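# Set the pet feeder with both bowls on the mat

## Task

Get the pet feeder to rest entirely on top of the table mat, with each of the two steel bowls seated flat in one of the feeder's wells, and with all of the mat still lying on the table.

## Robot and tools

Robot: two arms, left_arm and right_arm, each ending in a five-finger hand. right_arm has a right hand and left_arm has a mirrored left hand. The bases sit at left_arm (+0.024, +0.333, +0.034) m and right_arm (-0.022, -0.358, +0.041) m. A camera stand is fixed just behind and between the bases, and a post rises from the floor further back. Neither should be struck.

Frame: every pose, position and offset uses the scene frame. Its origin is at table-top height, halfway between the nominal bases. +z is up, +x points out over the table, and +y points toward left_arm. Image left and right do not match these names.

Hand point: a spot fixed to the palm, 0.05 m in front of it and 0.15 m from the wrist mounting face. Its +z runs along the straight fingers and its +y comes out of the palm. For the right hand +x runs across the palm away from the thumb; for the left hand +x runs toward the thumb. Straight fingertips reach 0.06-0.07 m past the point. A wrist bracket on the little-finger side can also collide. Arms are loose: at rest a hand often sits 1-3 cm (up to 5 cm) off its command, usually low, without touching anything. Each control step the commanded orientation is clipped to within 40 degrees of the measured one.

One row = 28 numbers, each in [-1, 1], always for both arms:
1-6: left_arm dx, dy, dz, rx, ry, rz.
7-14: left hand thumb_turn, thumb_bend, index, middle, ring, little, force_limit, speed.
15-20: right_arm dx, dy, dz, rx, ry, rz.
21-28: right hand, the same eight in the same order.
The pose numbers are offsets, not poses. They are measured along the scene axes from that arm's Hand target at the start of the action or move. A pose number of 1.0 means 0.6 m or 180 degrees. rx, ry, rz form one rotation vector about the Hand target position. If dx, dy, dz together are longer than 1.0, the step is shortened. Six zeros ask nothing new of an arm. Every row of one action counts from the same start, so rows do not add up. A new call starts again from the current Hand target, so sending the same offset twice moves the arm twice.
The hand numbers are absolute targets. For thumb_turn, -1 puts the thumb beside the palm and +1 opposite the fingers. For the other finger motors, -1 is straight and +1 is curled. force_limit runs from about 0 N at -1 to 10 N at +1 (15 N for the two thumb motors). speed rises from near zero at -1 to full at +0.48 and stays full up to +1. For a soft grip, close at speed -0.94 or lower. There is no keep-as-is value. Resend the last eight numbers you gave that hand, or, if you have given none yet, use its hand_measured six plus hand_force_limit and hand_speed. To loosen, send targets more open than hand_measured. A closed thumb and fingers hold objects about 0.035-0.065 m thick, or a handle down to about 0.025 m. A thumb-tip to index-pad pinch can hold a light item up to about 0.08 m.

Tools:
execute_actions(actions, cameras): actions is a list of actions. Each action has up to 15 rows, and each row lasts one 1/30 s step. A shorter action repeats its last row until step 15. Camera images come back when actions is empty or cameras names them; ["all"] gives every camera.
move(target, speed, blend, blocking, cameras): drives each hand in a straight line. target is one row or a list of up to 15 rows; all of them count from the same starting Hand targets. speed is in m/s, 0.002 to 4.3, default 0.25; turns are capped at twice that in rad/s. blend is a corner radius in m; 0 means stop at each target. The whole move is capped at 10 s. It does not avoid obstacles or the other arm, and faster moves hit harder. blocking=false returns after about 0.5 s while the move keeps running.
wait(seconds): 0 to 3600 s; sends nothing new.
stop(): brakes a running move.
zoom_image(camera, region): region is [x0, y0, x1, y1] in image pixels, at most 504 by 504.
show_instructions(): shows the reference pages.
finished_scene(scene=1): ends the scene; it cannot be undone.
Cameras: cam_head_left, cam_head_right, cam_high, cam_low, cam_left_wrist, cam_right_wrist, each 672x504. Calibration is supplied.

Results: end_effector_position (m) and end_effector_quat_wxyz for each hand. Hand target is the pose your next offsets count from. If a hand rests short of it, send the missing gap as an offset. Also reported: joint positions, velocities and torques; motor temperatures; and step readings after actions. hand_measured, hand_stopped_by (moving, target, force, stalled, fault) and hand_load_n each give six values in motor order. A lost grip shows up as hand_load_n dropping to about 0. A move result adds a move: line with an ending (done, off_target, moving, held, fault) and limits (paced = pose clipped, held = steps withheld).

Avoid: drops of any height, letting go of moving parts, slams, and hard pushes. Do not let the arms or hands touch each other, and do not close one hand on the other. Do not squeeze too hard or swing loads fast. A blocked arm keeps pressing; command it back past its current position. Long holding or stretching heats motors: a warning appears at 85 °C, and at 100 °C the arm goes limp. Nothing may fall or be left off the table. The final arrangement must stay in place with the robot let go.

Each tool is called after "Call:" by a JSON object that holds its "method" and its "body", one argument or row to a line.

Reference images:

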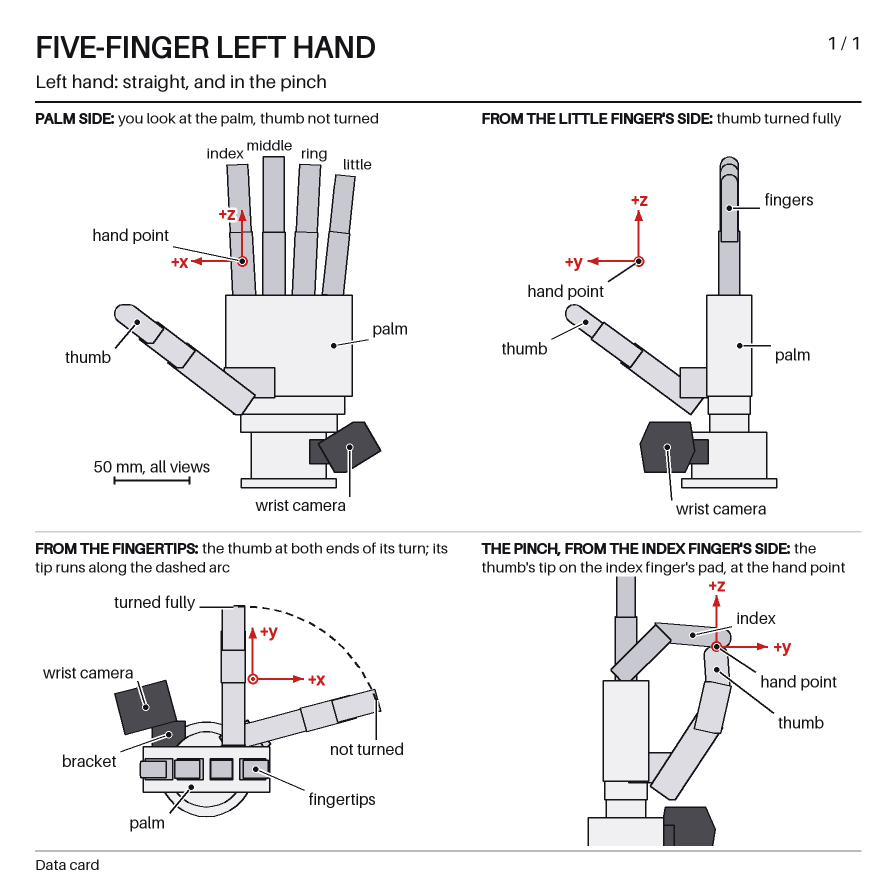

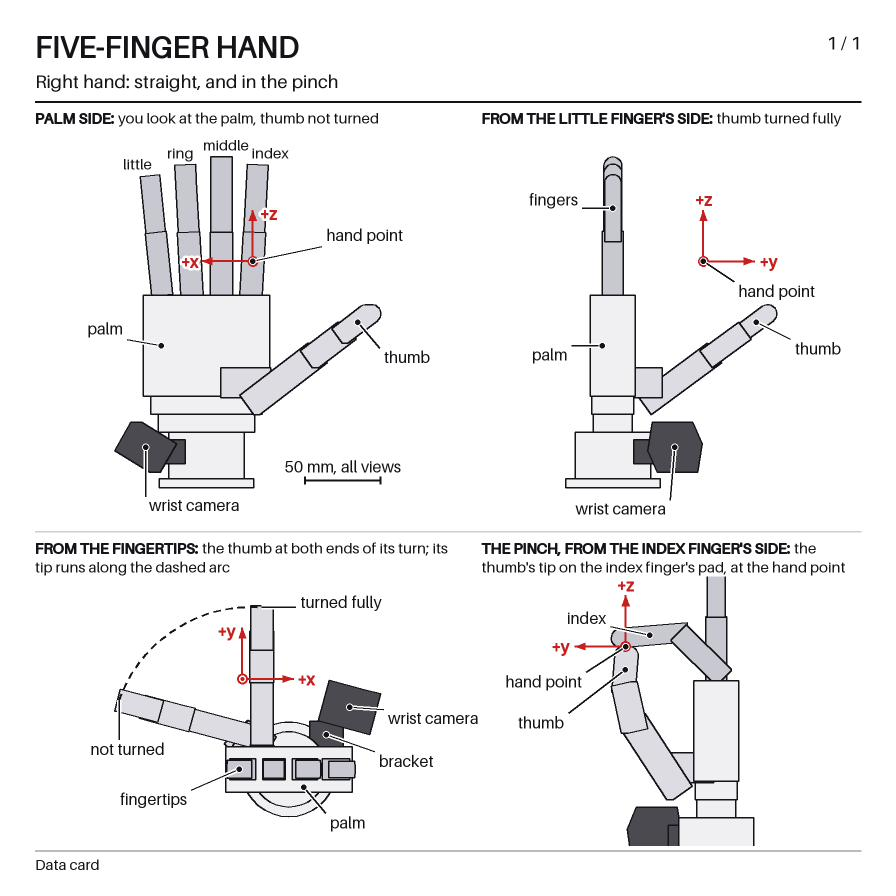

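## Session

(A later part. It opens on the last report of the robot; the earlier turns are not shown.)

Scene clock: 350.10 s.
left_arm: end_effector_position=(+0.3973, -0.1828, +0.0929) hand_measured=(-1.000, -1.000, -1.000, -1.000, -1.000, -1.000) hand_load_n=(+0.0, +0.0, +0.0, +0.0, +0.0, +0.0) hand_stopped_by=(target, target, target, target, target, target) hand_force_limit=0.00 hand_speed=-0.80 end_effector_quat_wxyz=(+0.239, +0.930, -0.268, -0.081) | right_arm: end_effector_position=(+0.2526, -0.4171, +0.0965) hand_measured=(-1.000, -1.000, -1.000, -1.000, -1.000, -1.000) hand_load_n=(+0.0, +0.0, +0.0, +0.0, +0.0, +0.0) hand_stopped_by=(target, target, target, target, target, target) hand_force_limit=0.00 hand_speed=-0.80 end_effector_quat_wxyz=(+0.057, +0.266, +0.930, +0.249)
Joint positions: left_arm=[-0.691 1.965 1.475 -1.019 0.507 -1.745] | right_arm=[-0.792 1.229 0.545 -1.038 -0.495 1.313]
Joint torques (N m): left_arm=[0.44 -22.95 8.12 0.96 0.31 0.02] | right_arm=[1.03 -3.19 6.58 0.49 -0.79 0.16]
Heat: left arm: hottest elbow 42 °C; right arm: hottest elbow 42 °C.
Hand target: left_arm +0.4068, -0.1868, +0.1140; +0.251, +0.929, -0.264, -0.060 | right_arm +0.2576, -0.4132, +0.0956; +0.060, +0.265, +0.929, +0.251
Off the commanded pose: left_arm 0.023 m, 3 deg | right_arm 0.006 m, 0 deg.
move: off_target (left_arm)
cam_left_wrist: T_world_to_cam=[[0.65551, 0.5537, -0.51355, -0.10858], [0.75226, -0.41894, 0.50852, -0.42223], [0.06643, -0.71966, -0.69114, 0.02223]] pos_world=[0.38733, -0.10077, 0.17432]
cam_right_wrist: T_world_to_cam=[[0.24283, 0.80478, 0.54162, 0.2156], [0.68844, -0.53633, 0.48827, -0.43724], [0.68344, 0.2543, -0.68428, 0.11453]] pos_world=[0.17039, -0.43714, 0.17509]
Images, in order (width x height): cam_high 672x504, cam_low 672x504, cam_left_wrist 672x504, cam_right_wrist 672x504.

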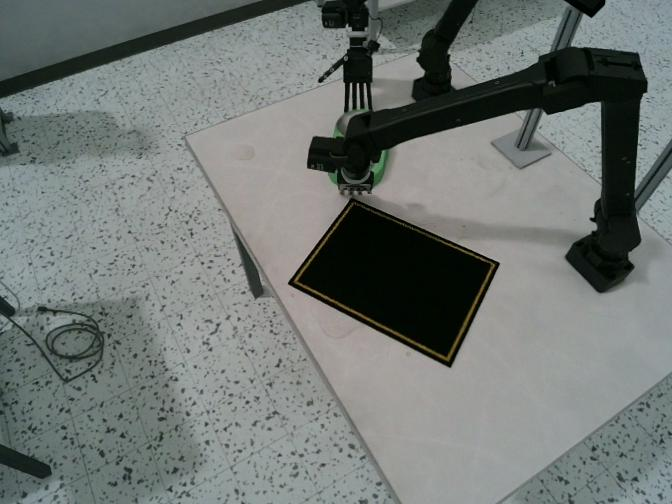

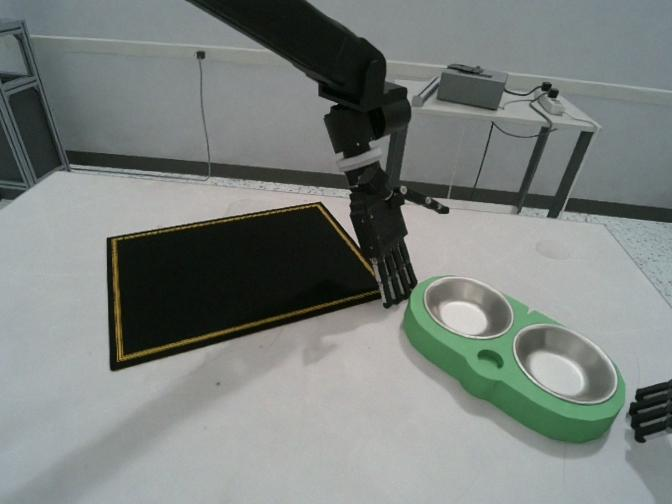

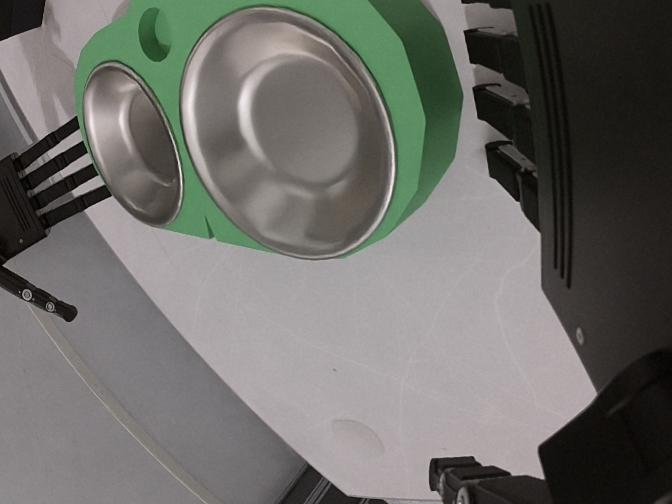

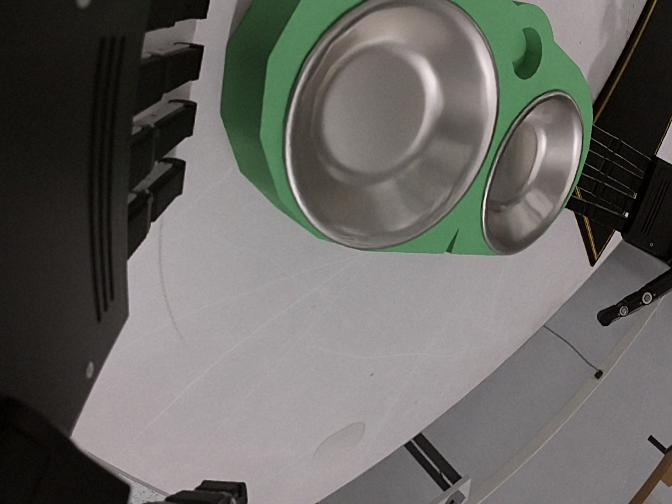

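Call:
{"method": "move", "body": {
  "target": [-0.0287,-0.061,0,0,0,0,-1,-1,-1,-1,-1,-1,0,-0.8,0.0353,0.0565,-0.006,0,0,0,-1,-1,-1,-1,-1,-1,0,-0.8],
  "speed": 0.05,
  "cameras": ["cam_low","cam_left_wrist","cam_right_wrist"]
}}

Call:
{"method": "zoom_image", "body": {
  "camera": "cam_low",
  "region": [340, 180, 672, 460]
}}

Scene clock: 356.93 s.
left_arm: end_effector_position=(+0.4030, -0.1866, +0.0901) hand_measured=(-1.000, -1.000, -1.000, -1.000, -1.000, -1.000) hand_load_n=(+0.0, +0.0, +0.0, +0.5, +0.0, +0.0) hand_stopped_by=(target, target, target, target, target, target) hand_force_limit=0.00 hand_speed=-0.80 end_effector_quat_wxyz=(+0.226, +0.942, -0.234, -0.079) | right_arm: end_effector_position=(+0.2718, -0.3963, +0.0910) hand_measured=(-1.000, -1.000, -1.000, -1.000, -1.000, -1.000) hand_load_n=(+0.0, +0.0, +0.0, +0.0, +0.0, +0.0) hand_stopped_by=(target, target, target, target, target, target) hand_force_limit=0.00 hand_speed=-0.80 end_effector_quat_wxyz=(+0.054, +0.277, +0.930, +0.237)
Joint positions: left_arm=[-0.702 1.962 1.475 -1.005 0.477 -1.834] | right_arm=[-0.66 1.207 0.525 -0.959 -0.486 1.486]
Joint torques (N m): left_arm=[-2.55 -21.13 10.61 1.42 1.22 0.05] | right_arm=[3.25 -3.6 5.78 1.01 -1.79 0.24]
Heat: left arm: hottest elbow 41 °C; right arm: hottest elbow 40 °C.
Hand target: left_arm +0.3896, -0.2234, +0.1140; +0.251, +0.929, -0.264, -0.060 | right_arm +0.2788, -0.3793, +0.0920; +0.060, +0.265, +0.929, +0.251
Off the commanded pose: left_arm 0.046 m, 5 deg | right_arm 0.018 m, 2 deg.
move: off_target (left_arm, right_arm)
cam_left_wrist: T_world_to_cam=[[0.61324, 0.61511, -0.49555, -0.0848], [0.78175, -0.3828, 0.49227, -0.43035], [0.11311, -0.68927, -0.71562, 0.00628]] pos_world=[0.38772, -0.10825, 0.17432]
cam_right_wrist: T_world_to_cam=[[0.26747, 0.81021, 0.52155, 0.19453], [0.68671, -0.53998, 0.48668, -0.43748], [0.67594, 0.22798, -0.70081, 0.08552]] pos_world=[0.19058, -0.41334, 0.17139]

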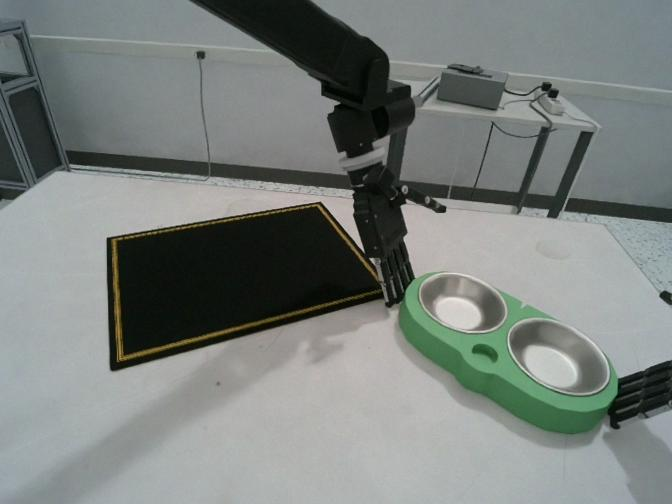

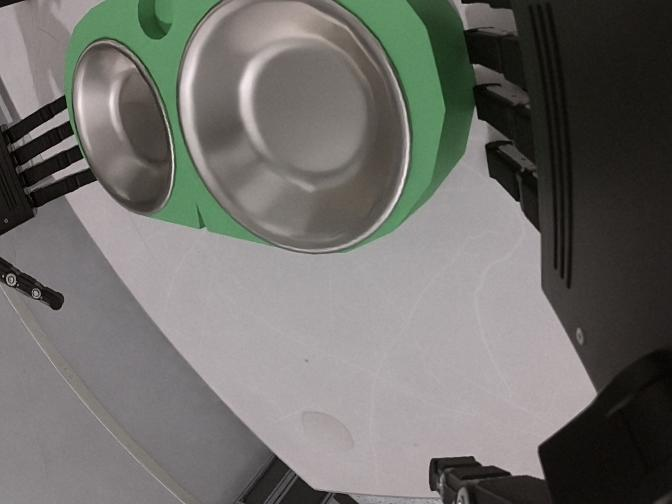

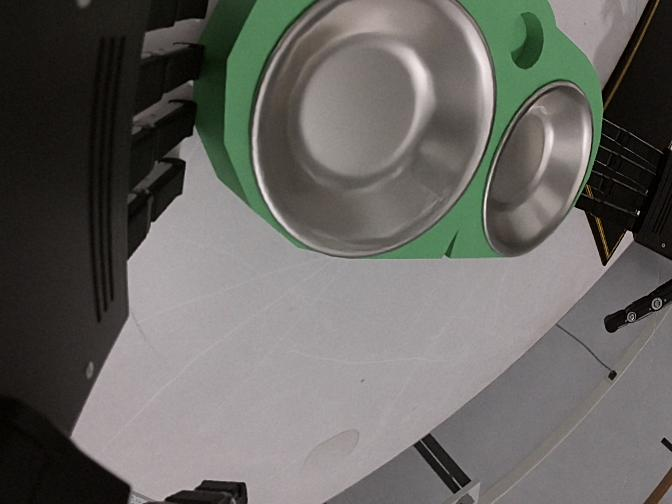

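Scaled by 1.518 from the camera's image (finer frame: 960x720).

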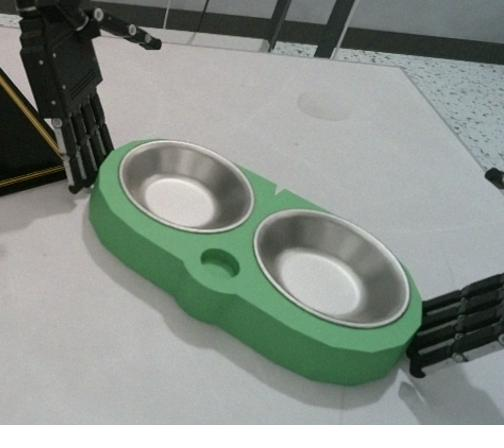

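Call:
{"method": "move", "body": {
  "target": [-0.053,-0.0848,0.01,0,0,0,-1,-1,-1,-1,-1,-1,0,-0.8,0.009,0.014,0,0,0,0,-1,-1,-1,-1,-1,-1,0,-0.8],
  "speed": 0.05,
  "cameras": ["cam_low"]
}}

Scene clock: 362.23 s.
left_arm: end_effector_position=(+0.4067, -0.1933, +0.0893) hand_measured=(-1.000, -1.000, -1.000, -1.000, -1.000, -1.000) hand_load_n=(+0.0, +0.0, +0.0, +1.0, +0.0, +0.0) hand_stopped_by=(target, target, target, target, target, target) hand_force_limit=0.00 hand_speed=-0.80 end_effector_quat_wxyz=(+0.206, +0.956, -0.197, -0.072) | right_arm: end_effector_position=(+0.2744, -0.3952, +0.0907) hand_measured=(-1.000, -1.000, -1.000, -1.000, -1.000, -1.000) hand_load_n=(+0.0, +0.0, +0.0, +0.0, +0.5, +0.0) hand_stopped_by=(target, target, target, target, target, target) hand_force_limit=0.00 hand_speed=-0.80 end_effector_quat_wxyz=(+0.053, +0.281, +0.931, +0.227)
Joint positions: left_arm=[-0.725 1.954 1.479 -0.996 0.428 -1.94] | right_arm=[-0.637 1.195 0.525 -0.951 -0.467 1.523]
Joint torques (N m): left_arm=[-7.36 -20.07 12.49 2 2.71 0.1] | right_arm=[4.37 -3.19 5.57 1.33 -2.55 0.29]
Motor temperatures (°C): left_arm=[31 35 42 27 30 28] | right_arm=[29 30 39 27 32 28]
Heat: left arm: hottest elbow 42 °C; right arm: hottest elbow 39 °C.
Hand target: left_arm +0.3578, -0.2743, +0.1200; +0.251, +0.929, -0.264, -0.060 | right_arm +0.2842, -0.3709, +0.0920; +0.060, +0.265, +0.929, +0.251
Off the commanded pose: left_arm 0.099 m, 10 deg | right_arm 0.026 m, 3 deg.
move: off_target (left_arm, right_arm)

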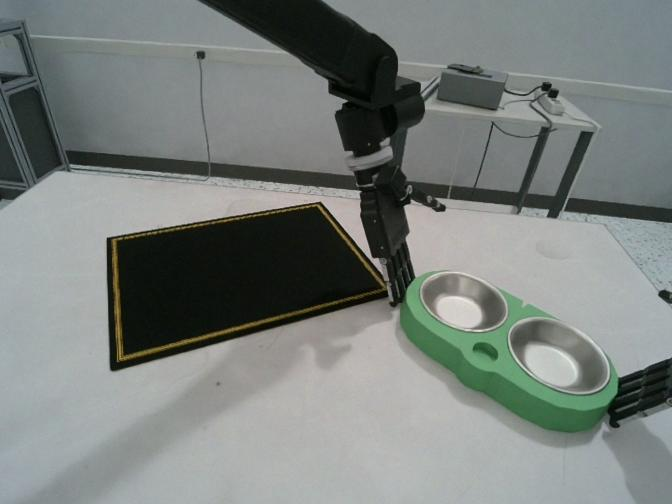

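Call:
{"method": "move", "body": {
  "target": [0,0,0.05,0,0,0,-1,-1,-1,-1,-1,-1,0,-0.8,0.0,0.0,0.05,0,0,0,-1,-1,-1,-1,-1,-1,0,-0.8],
  "speed": 0.05,
  "cameras": ["cam_low","cam_left_wrist","cam_right_wrist"]
}}

Call:
{"method": "zoom_image", "body": {
  "camera": "cam_low",
  "region": [340, 180, 672, 460]
}}

Scene clock: 367.50 s.
left_arm: end_effector_position=(+0.4011, -0.1962, +0.0927) hand_measured=(-1.000, -1.000, -1.000, -1.000, -1.000, -1.000) hand_load_n=(+0.5, +0.0, +0.0, +1.0, +0.5, +0.0) hand_stopped_by=(target, target, target, target, target, target) hand_force_limit=0.00 hand_speed=-0.80 end_effector_quat_wxyz=(+0.199, +0.956, -0.201, -0.077) | right_arm: end_effector_position=(+0.2643, -0.3903, +0.0984) hand_measured=(-1.000, -1.000, -1.000, -1.000, -1.000, -1.000) hand_load_n=(+0.0, +0.0, +0.0, +0.5, +0.0, +0.0) hand_stopped_by=(target, target, target, target, target, target) hand_force_limit=0.00 hand_speed=-0.80 end_effector_quat_wxyz=(+0.039, +0.288, +0.931, +0.222)
Joint positions: left_arm=[-0.735 1.954 1.495 -1.027 0.422 -1.938] | right_arm=[-0.633 1.146 0.525 -1.018 -0.449 1.538]
Joint torques (N m): left_arm=[-6.77 -22.59 14.3 0.75 2.97 0.09] | right_arm=[4.13 -4.13 9.59 -0.23 -3.35 0.17]
Heat: left arm: hottest elbow 42 °C; right arm: hottest elbow 38 °C.
Hand target: left_arm +0.3578, -0.2743, +0.1500; +0.251, +0.929, -0.264, -0.060 | right_arm +0.2842, -0.3709, +0.1220; +0.060, +0.265, +0.929, +0.251
Off the commanded pose: left_arm 0.106 m, 10 deg | right_arm 0.036 m, 5 deg.
move: off_target (left_arm, right_arm)
cam_left_wrist: T_world_to_cam=[[0.57304, 0.6825, -0.45367, -0.05095], [0.80409, -0.3613, 0.47213, -0.43661], [0.15831, -0.63534, -0.75583, -0.0021]] pos_world=[0.38061, -0.12431, 0.18144]
cam_right_wrist: T_world_to_cam=[[0.30167, 0.81536, 0.49415, 0.18344], [0.6976, -0.54206, 0.46853, -0.43463], [0.64988, 0.20338, -0.73232, 0.09481]] pos_world=[0.18625, -0.40445, 0.18242]

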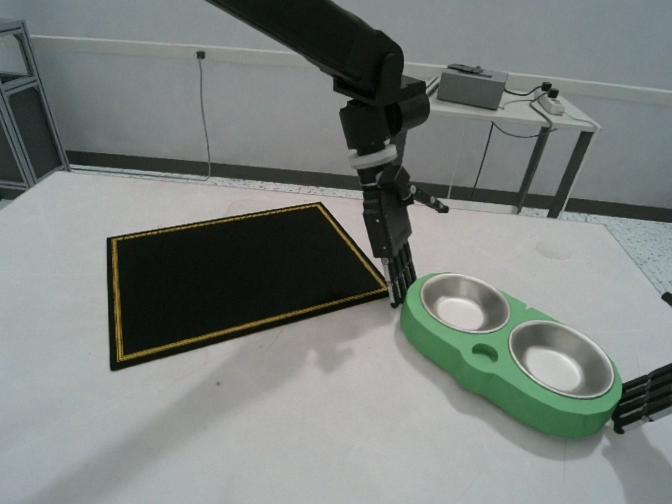

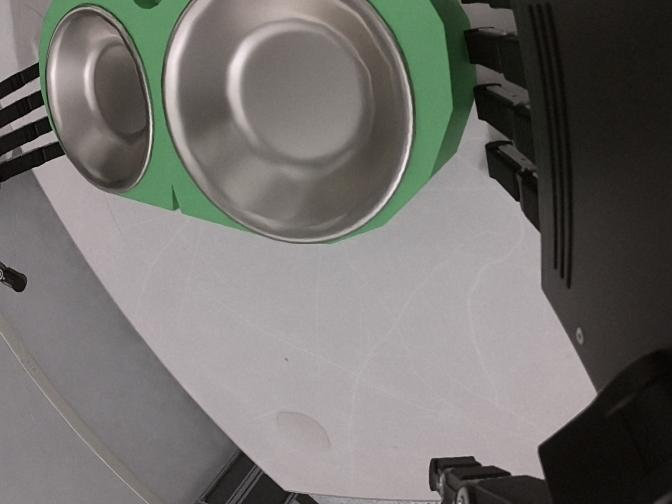

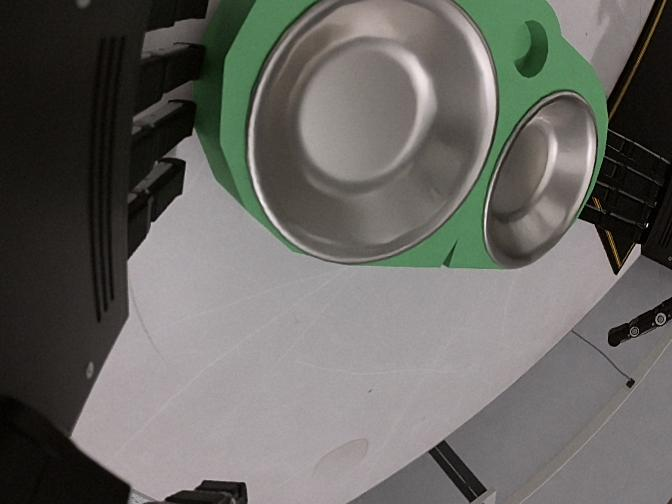

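Scaled by 1.518 from the camera's image (finer frame: 960x720).

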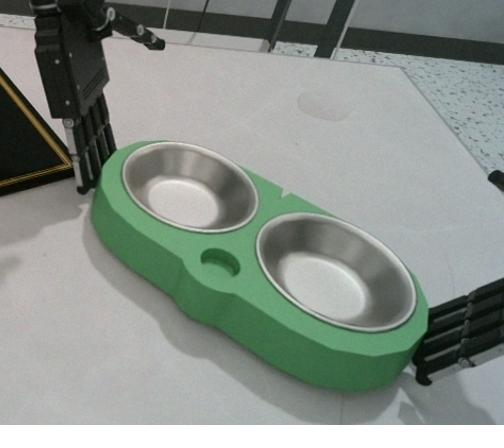

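Call:
{"method": "move", "body": {
  "target": [-0.01,-0.01,0.05,0,0,0,-1,-1,-1,-1,-1,-1,0,-0.8,0.008,0.014,0.05,0,0,0,-1,-1,-1,-1,-1,-1,0,-0.8],
  "speed": 0.05,
  "cameras": ["cam_low","cam_left_wrist","cam_right_wrist"]
}}

Call:
{"method": "zoom_image", "body": {
  "camera": "cam_low",
  "region": [340, 180, 672, 460]
}}

Scene clock: 372.07 s.
left_arm: end_effector_position=(+0.4004, -0.1945, +0.1058) hand_measured=(-1.000, -1.000, -1.000, -1.000, -1.000, -1.000) hand_load_n=(+0.0, +0.0, +0.0, +0.5, +1.0, +0.0) hand_stopped_by=(target, target, target, target, target, target) hand_force_limit=0.00 hand_speed=-0.80 end_effector_quat_wxyz=(+0.190, +0.957, -0.203, -0.084) | right_arm: end_effector_position=(+0.2568, -0.3801, +0.1139) hand_measured=(-1.000, -1.000, -1.000, -1.000, -1.000, -1.000) hand_load_n=(+0.0, +0.0, +0.0, +1.0, +0.0, +0.0) hand_stopped_by=(target, target, target, target, target, target) hand_force_limit=0.00 hand_speed=-0.80 end_effector_quat_wxyz=(+0.021, +0.304, +0.926, +0.221)
Joint positions: left_arm=[-0.735 1.947 1.527 -1.09 0.415 -1.929] | right_arm=[-0.603 1.08 0.538 -1.112 -0.44 1.598]
Joint torques (N m): left_arm=[-7.59 -24.53 14.72 0.81 3.32 -0.03] | right_arm=[4.66 -3.55 12.83 -0.21 -3.85 0.11]
Heat: left arm: hottest elbow 43 °C; right arm: hottest elbow 38 °C.
Hand target: left_arm +0.3518, -0.2803, +0.1800; +0.251, +0.929, -0.264, -0.060 | right_arm +0.2890, -0.3625, +0.1520; +0.060, +0.265, +0.929, +0.251
Off the commanded pose: left_arm 0.123 m, 11 deg | right_arm 0.053 m, 7 deg.
move: off_target (left_arm, right_arm)
cam_left_wrist: T_world_to_cam=[[0.57468, 0.68671, -0.44517, -0.04657], [0.80505, -0.37657, 0.45835, -0.44359], [0.14712, -0.62179, -0.76924, 0.01748]] pos_world=[0.3813, -0.12419, 0.19603]
cam_right_wrist: T_world_to_cam=[[0.34145, 0.80157, 0.49081, 0.15462], [0.70299, -0.56441, 0.43271, -0.43686], [0.62387, 0.19729, -0.75622, 0.11603]] pos_world=[0.18193, -0.3934, 0.20089]

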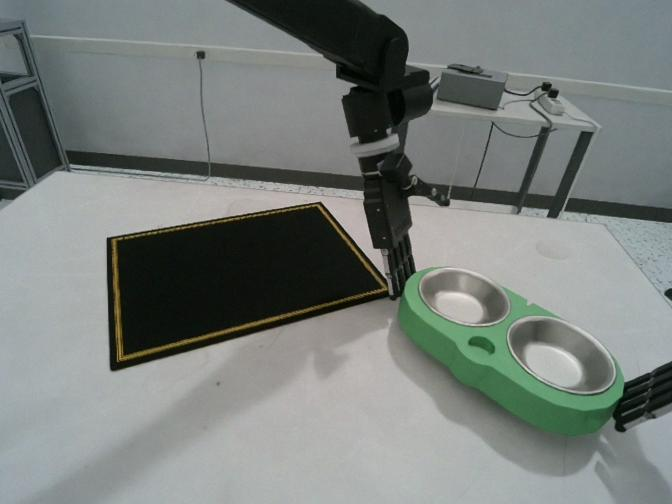

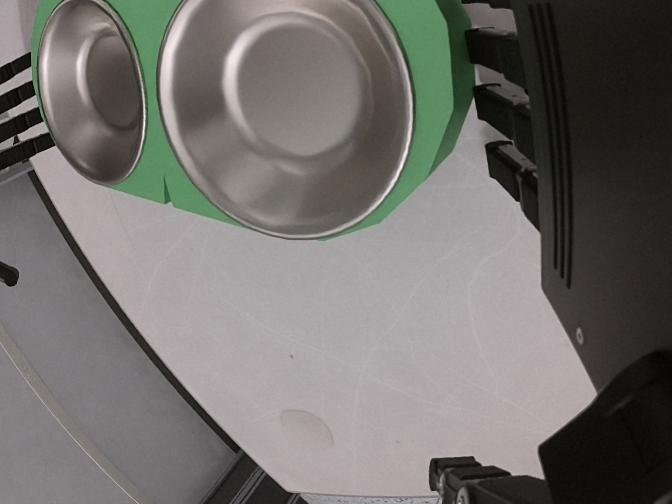

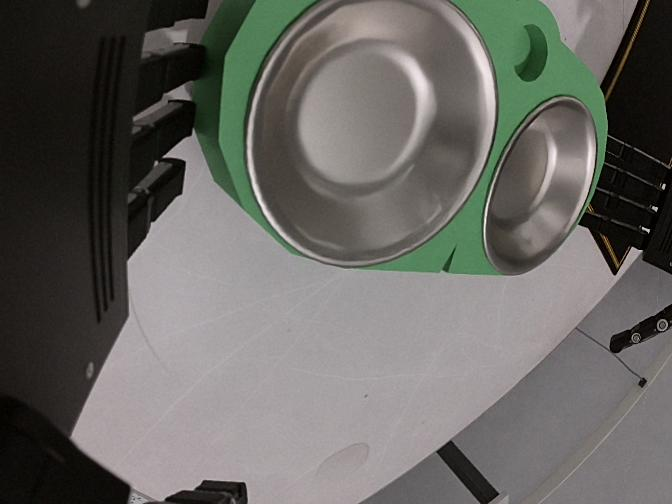

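Scaled by 1.518 from the camera's image (finer frame: 960x720).

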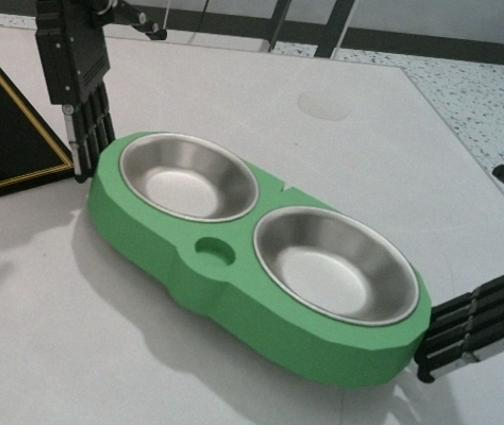

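Call:
{"method": "wait", "body": {
  "seconds": 0.1,
  "cameras": ["cam_high","cam_head_left","cam_low"]
}}

Call:
{"method": "zoom_image", "body": {
  "camera": "cam_high",
  "region": [280, 60, 440, 220]
}}

Call:
{"method": "zoom_image", "body": {
  "camera": "cam_head_left",
  "region": [380, 160, 560, 300]
}}

Scene clock: 377.00 s.
left_arm: end_effector_position=(+0.4004, -0.1945, +0.1058) hand_measured=(-1.000, -1.000, -1.000, -1.000, -1.000, -1.000) hand_load_n=(-0.5, +0.0, +0.0, +0.0, +1.5, +0.0) hand_stopped_by=(target, target, target, target, target, target) hand_force_limit=0.00 hand_speed=-0.80 end_effector_quat_wxyz=(+0.190, +0.957, -0.203, -0.084) | right_arm: end_effector_position=(+0.2568, -0.3801, +0.1139) hand_measured=(-1.000, -1.000, -1.000, -1.000, -1.000, -1.000) hand_load_n=(+0.0, +0.0, +0.0, +0.5, +0.0, +0.0) hand_stopped_by=(target, target, target, target, target, target) hand_force_limit=0.00 hand_speed=-0.80 end_effector_quat_wxyz=(+0.021, +0.304, +0.926, +0.221)
Joint positions: left_arm=[-0.735 1.947 1.527 -1.09 0.415 -1.929] | right_arm=[-0.603 1.08 0.538 -1.112 -0.44 1.598]
Joint torques (N m): left_arm=[-7.47 -24.53 14.76 0.79 3.32 -0.02] | right_arm=[4.72 -3.55 12.83 -0.21 -3.85 0.1]
Motor temperatures (°C): left_arm=[31 35 43 27 35 27] | right_arm=[29 30 38 27 36 28]
Heat: left arm: hottest elbow 43 °C; right arm: hottest elbow 38 °C.
Hand target: left_arm +0.3518, -0.2803, +0.1800; +0.251, +0.929, -0.264, -0.060 | right_arm +0.2890, -0.3625, +0.1520; +0.060, +0.265, +0.929, +0.251
Off the commanded pose: left_arm 0.123 m, 11 deg | right_arm 0.053 m, 7 deg.
wait: 0.10 s; at rest from the start
Images, in order (width x height): cam_head_left 672x504, cam_high 672x504, cam_low 672x504.

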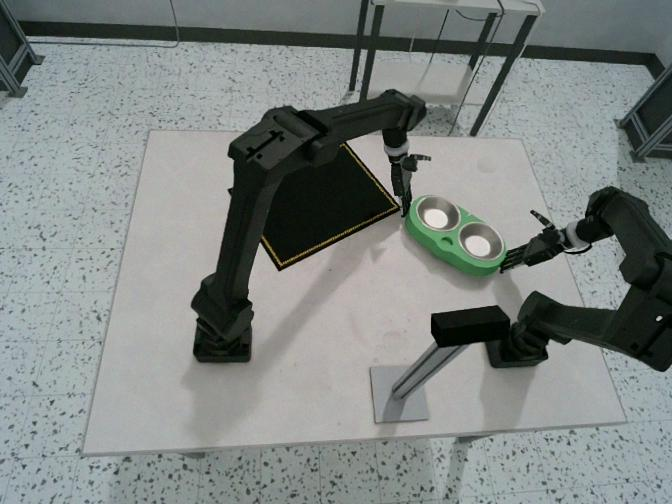

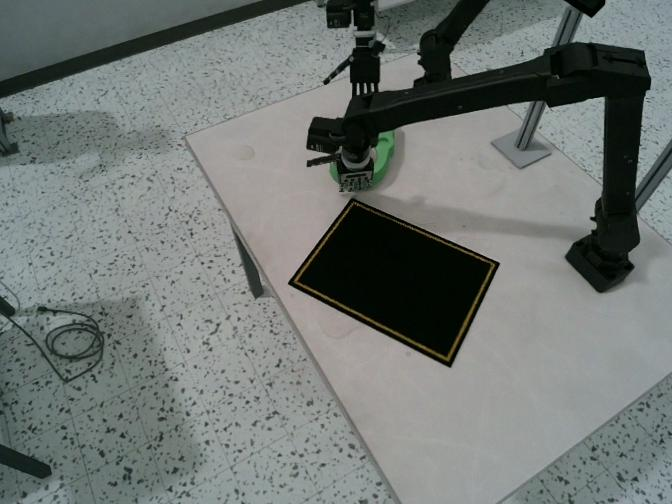

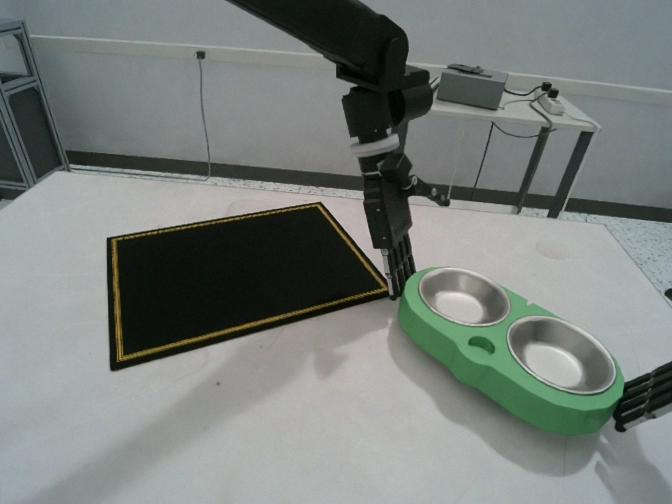

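Scaled by 3.150 from the camera's image (finer frame: 960x720).

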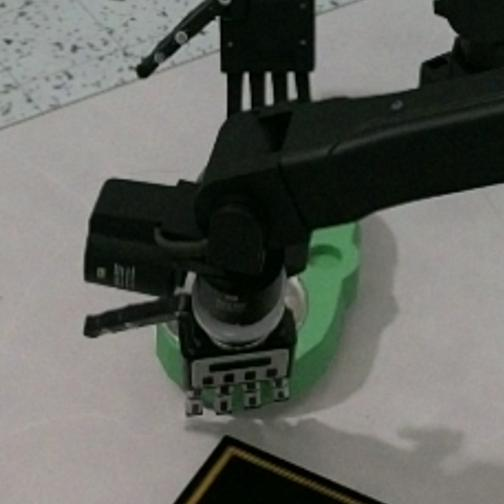

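Scaled by 2.800 from the camera's image (finer frame: 960x720).

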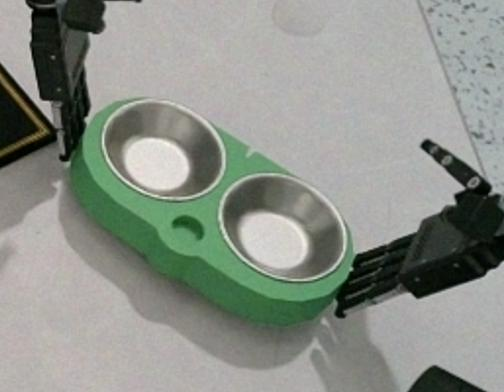

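Call:
{"method": "move", "body": {
  "target": [-0.003,-0.005,0.033,0,0,0,-1,-1,-1,-1,-1,-1,0,-0.8,0.006,0.01,0.033,0,0,0,-1,-1,-1,-1,-1,-1,0,-0.8],
  "speed": 0.04,
  "cameras": ["cam_low","cam_head_left","cam_left_wrist","cam_right_wrist"]
}}

Call:
{"method": "zoom_image", "body": {
  "camera": "cam_low",
  "region": [340, 180, 672, 460]
}}

Call:
{"method": "zoom_image", "body": {
  "camera": "cam_head_left",
  "region": [380, 160, 560, 300]
}}

Scene clock: 391.13 s.
left_arm: end_effector_position=(+0.4047, -0.1969, +0.1293) hand_measured=(-1.000, -1.000, -1.000, -1.000, -1.000, -1.000) hand_load_n=(+0.0, +0.0, +0.0, +0.0, +1.5, +0.0) hand_stopped_by=(target, target, target, target, target, target) hand_force_limit=0.00 hand_speed=-0.80 end_effector_quat_wxyz=(+0.190, +0.957, -0.204, -0.078) | right_arm: end_effector_position=(+0.2570, -0.3767, +0.1283) hand_measured=(-1.000, -1.000, -1.000, -1.000, -1.000, -1.000) hand_load_n=(+0.0, -0.5, +0.0, +1.0, +0.0, +0.0) hand_stopped_by=(target, target, target, target, target, target) hand_force_limit=0.00 hand_speed=-0.80 end_effector_quat_wxyz=(+0.015, +0.309, +0.926, +0.217)
Joint positions: left_arm=[-0.735 1.928 1.565 -1.136 0.407 -1.929] | right_arm=[-0.582 1.046 0.565 -1.172 -0.431 1.629]
Joint torques (N m): left_arm=[-7.82 -24 14.69 0.81 3.57 -0.08] | right_arm=[5.01 -3.6 13.71 -0.06 -4.24 0.08]
Motor temperatures (°C): left_arm=[31 36 43 27 39 27] | right_arm=[29 30 39 26 41 28]
Heat: left arm: hottest elbow 43 °C; right arm: hottest wrist yaw 41 °C.
Hand target: left_arm +0.3500, -0.2833, +0.1998; +0.251, +0.929, -0.264, -0.060 | right_arm +0.2926, -0.3565, +0.1718; +0.060, +0.265, +0.929, +0.251
Off the commanded pose: left_arm 0.124 m, 11 deg | right_arm 0.060 m, 8 deg.
move: off_target (left_arm, right_arm)
cam_left_wrist: T_world_to_cam=[[0.58016, 0.68611, -0.43893, -0.04005], [0.79914, -0.37531, 0.4696, -0.45747], [0.15747, -0.62321, -0.76604, 0.02858]] pos_world=[0.38431, -0.1264, 0.21915]
cam_right_wrist: T_world_to_cam=[[0.35353, 0.80134, 0.48257, 0.14264], [0.70664, -0.56681, 0.42354, -0.44196], [0.61293, 0.19126, -0.76664, 0.12802]] pos_world=[0.18341, -0.3893, 0.2165]
Images, in order (width x height): cam_head_left 672x504, cam_low 672x504, cam_left_wrist 672x504, cam_right_wrist 672x504.

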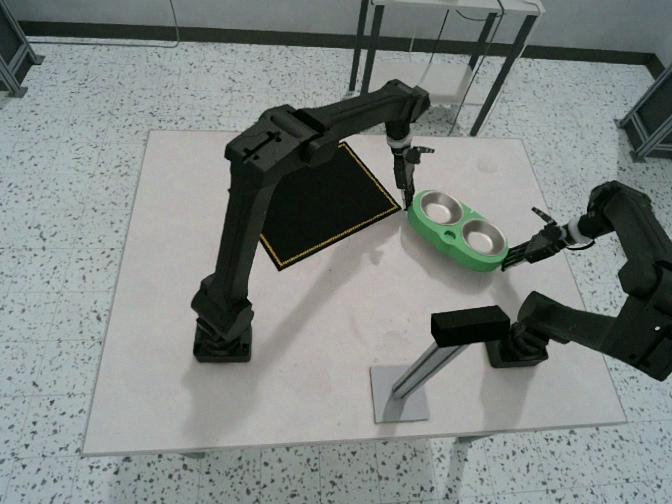

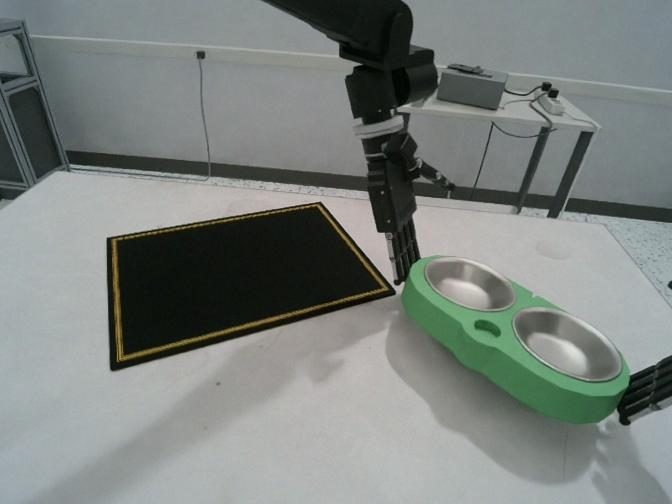

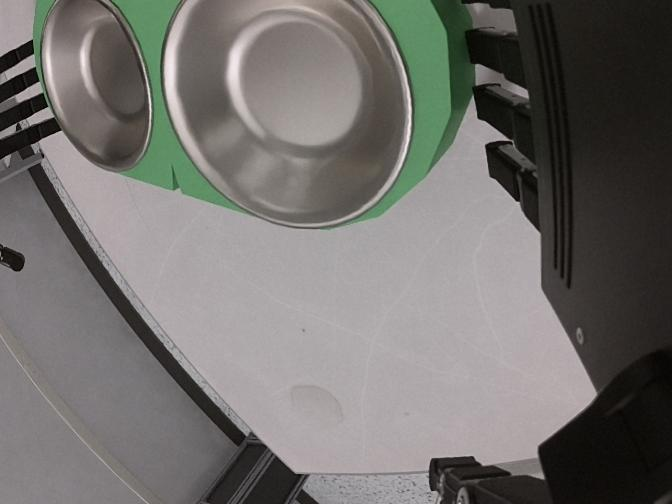

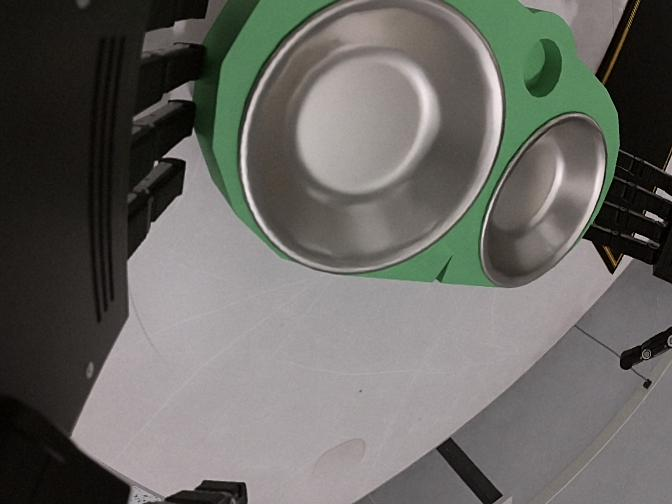

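Scaled by 1.518 from the camera's image (finer frame: 960x720).

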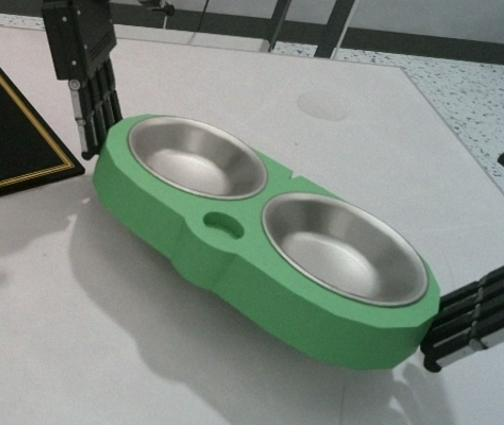

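Scaled by 2.800 from the camera's image (finer frame: 960x720).

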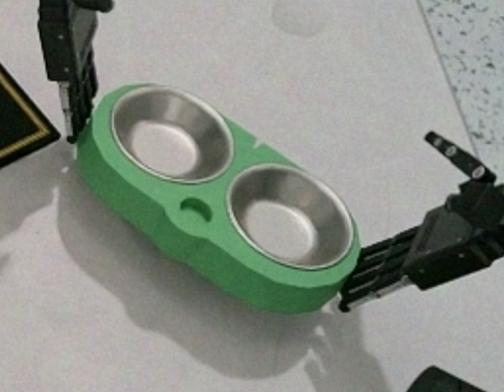

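Call:
{"method": "move", "body": {
  "target": [0,0,-0.115,0,0,0,-1,-1,-1,-1,-1,-1,0,-0.8,0,0,-0.125,0,0,0,-1,-1,-1,-1,-1,-1,0,-0.8],
  "speed": 0.04,
  "cameras": ["cam_low","cam_head_left"]
}}

Call:
{"method": "zoom_image", "body": {
  "camera": "cam_low",
  "region": [340, 180, 672, 460]
}}

Scene clock: 405.10 s.
left_arm: end_effector_position=(+0.4210, -0.2104, +0.1111) hand_measured=(-1.000, -1.000, -1.000, -1.000, -1.000, -1.000) hand_load_n=(+0.0, +0.0, +0.0, +0.5, +1.5, +0.0) hand_stopped_by=(target, target, target, target, target, target) hand_force_limit=0.00 hand_speed=-0.80 end_effector_quat_wxyz=(+0.206, +0.954, -0.212, -0.042) | right_arm: end_effector_position=(+0.2675, -0.3834, +0.0891) hand_measured=(-1.000, -1.000, -1.000, -1.000, -1.000, -1.000) hand_load_n=(+0.0, +0.0, +0.0, +0.5, +0.0, +0.0) hand_stopped_by=(target, target, target, target, target, target) hand_force_limit=0.00 hand_speed=-0.80 end_effector_quat_wxyz=(+0.027, +0.306, +0.928, +0.211)
Joint positions: left_arm=[-0.735 1.959 1.549 -1.01 0.398 -1.929] | right_arm=[-0.579 1.149 0.511 -0.986 -0.426 1.632]
Joint torques (N m): left_arm=[-7.88 -21.07 9.43 1.69 3.76 -0.08] | right_arm=[4.84 -1.55 6.93 2.67 -4.32 0.07]
Motor temperatures (°C): left_arm=[31 36 43 27 43 27] | right_arm=[29 30 40 27 46 27]
Heat: left arm: hottest elbow 43 °C; right arm: hottest wrist yaw 46 °C.
Hand target: left_arm +0.3500, -0.2833, +0.1308; +0.251, +0.929, -0.264, -0.060 | right_arm +0.2926, -0.3565, +0.0968; +0.060, +0.265, +0.929, +0.251
Off the commanded pose: left_arm 0.104 m, 9 deg | right_arm 0.038 m, 8 deg.
move: off_target (left_arm, right_arm)
Images, in order (width x height): cam_head_left 672x504, cam_low 672x504.

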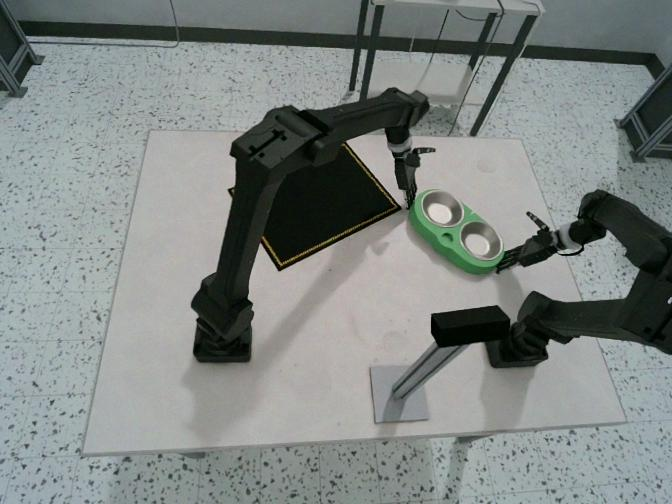

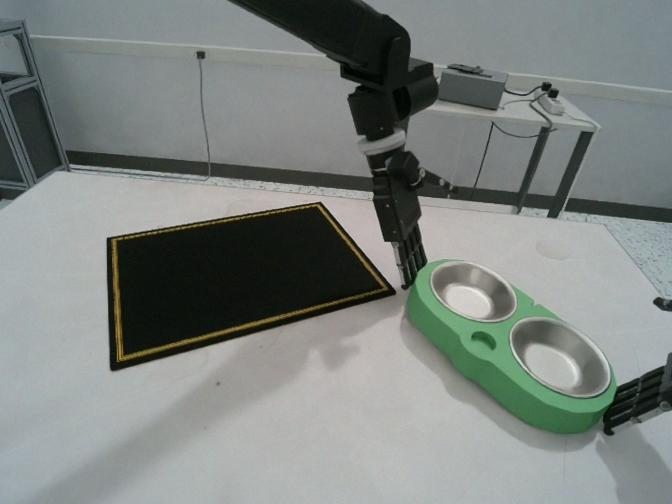

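Scaled by 1.518 from the camera's image (finer frame: 960x720).

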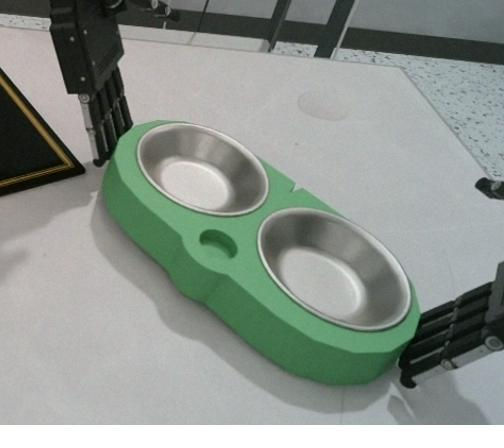

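Call:
{"method": "move", "body": {
  "target": [0,0,-0.045,0,0,0,-1,-1,-1,-1,-1,-1,0,-0.8,0,0,-0.01,0,0,0,-1,-1,-1,-1,-1,-1,0,-0.8],
  "speed": 0.04,
  "cameras": ["cam_low"]
}}

Call:
{"method": "zoom_image", "body": {
  "camera": "cam_low",
  "region": [340, 180, 672, 460]
}}

Scene clock: 408.80 s.
left_arm: end_effector_position=(+0.4211, -0.2073, +0.0921) hand_measured=(-1.000, -1.000, -1.000, -1.000, -1.000, -1.000) hand_load_n=(+0.0, +0.0, +0.0, +0.0, +1.5, +0.0) hand_stopped_by=(target, target, target, target, target, target) hand_force_limit=0.00 hand_speed=-0.80 end_effector_quat_wxyz=(+0.204, +0.955, -0.210, -0.044) | right_arm: end_effector_position=(+0.2726, -0.3866, +0.0890) hand_measured=(-1.000, -1.000, -1.000, -1.000, -1.000, -1.000) hand_load_n=(+0.0, +0.0, +0.0, +0.5, +0.0, +0.0) hand_stopped_by=(target, target, target, target, target, target) hand_force_limit=0.00 hand_speed=-0.80 end_effector_quat_wxyz=(+0.039, +0.303, +0.929, +0.208)
Joint positions: left_arm=[-0.732 1.976 1.522 -0.972 0.396 -1.929] | right_arm=[-0.579 1.152 0.511 -0.959 -0.426 1.632]
Joint torques (N m): left_arm=[-8.06 -20.25 8.64 2.36 3.83 -0.07] | right_arm=[4.78 -0.79 6.24 2.55 -4.27 0.07]
Heat: left arm: hottest wrist yaw 44 °C; right arm: hottest wrist yaw 47 °C.
Hand target: left_arm +0.3500, -0.2833, +0.1038; +0.251, +0.929, -0.264, -0.060 | right_arm +0.2926, -0.3565, +0.0908; +0.060, +0.265, +0.929, +0.251
Off the commanded pose: left_arm 0.105 m, 9 deg | right_arm 0.036 m, 7 deg.
move: off_target (left_arm, right_arm)

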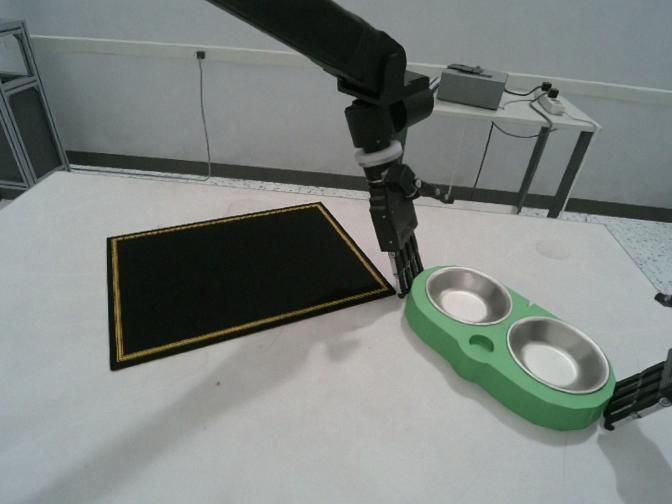

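Scaled by 1.518 from the camera's image (finer frame: 960x720).

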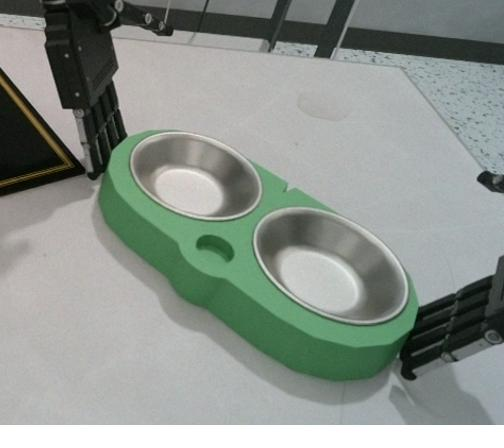

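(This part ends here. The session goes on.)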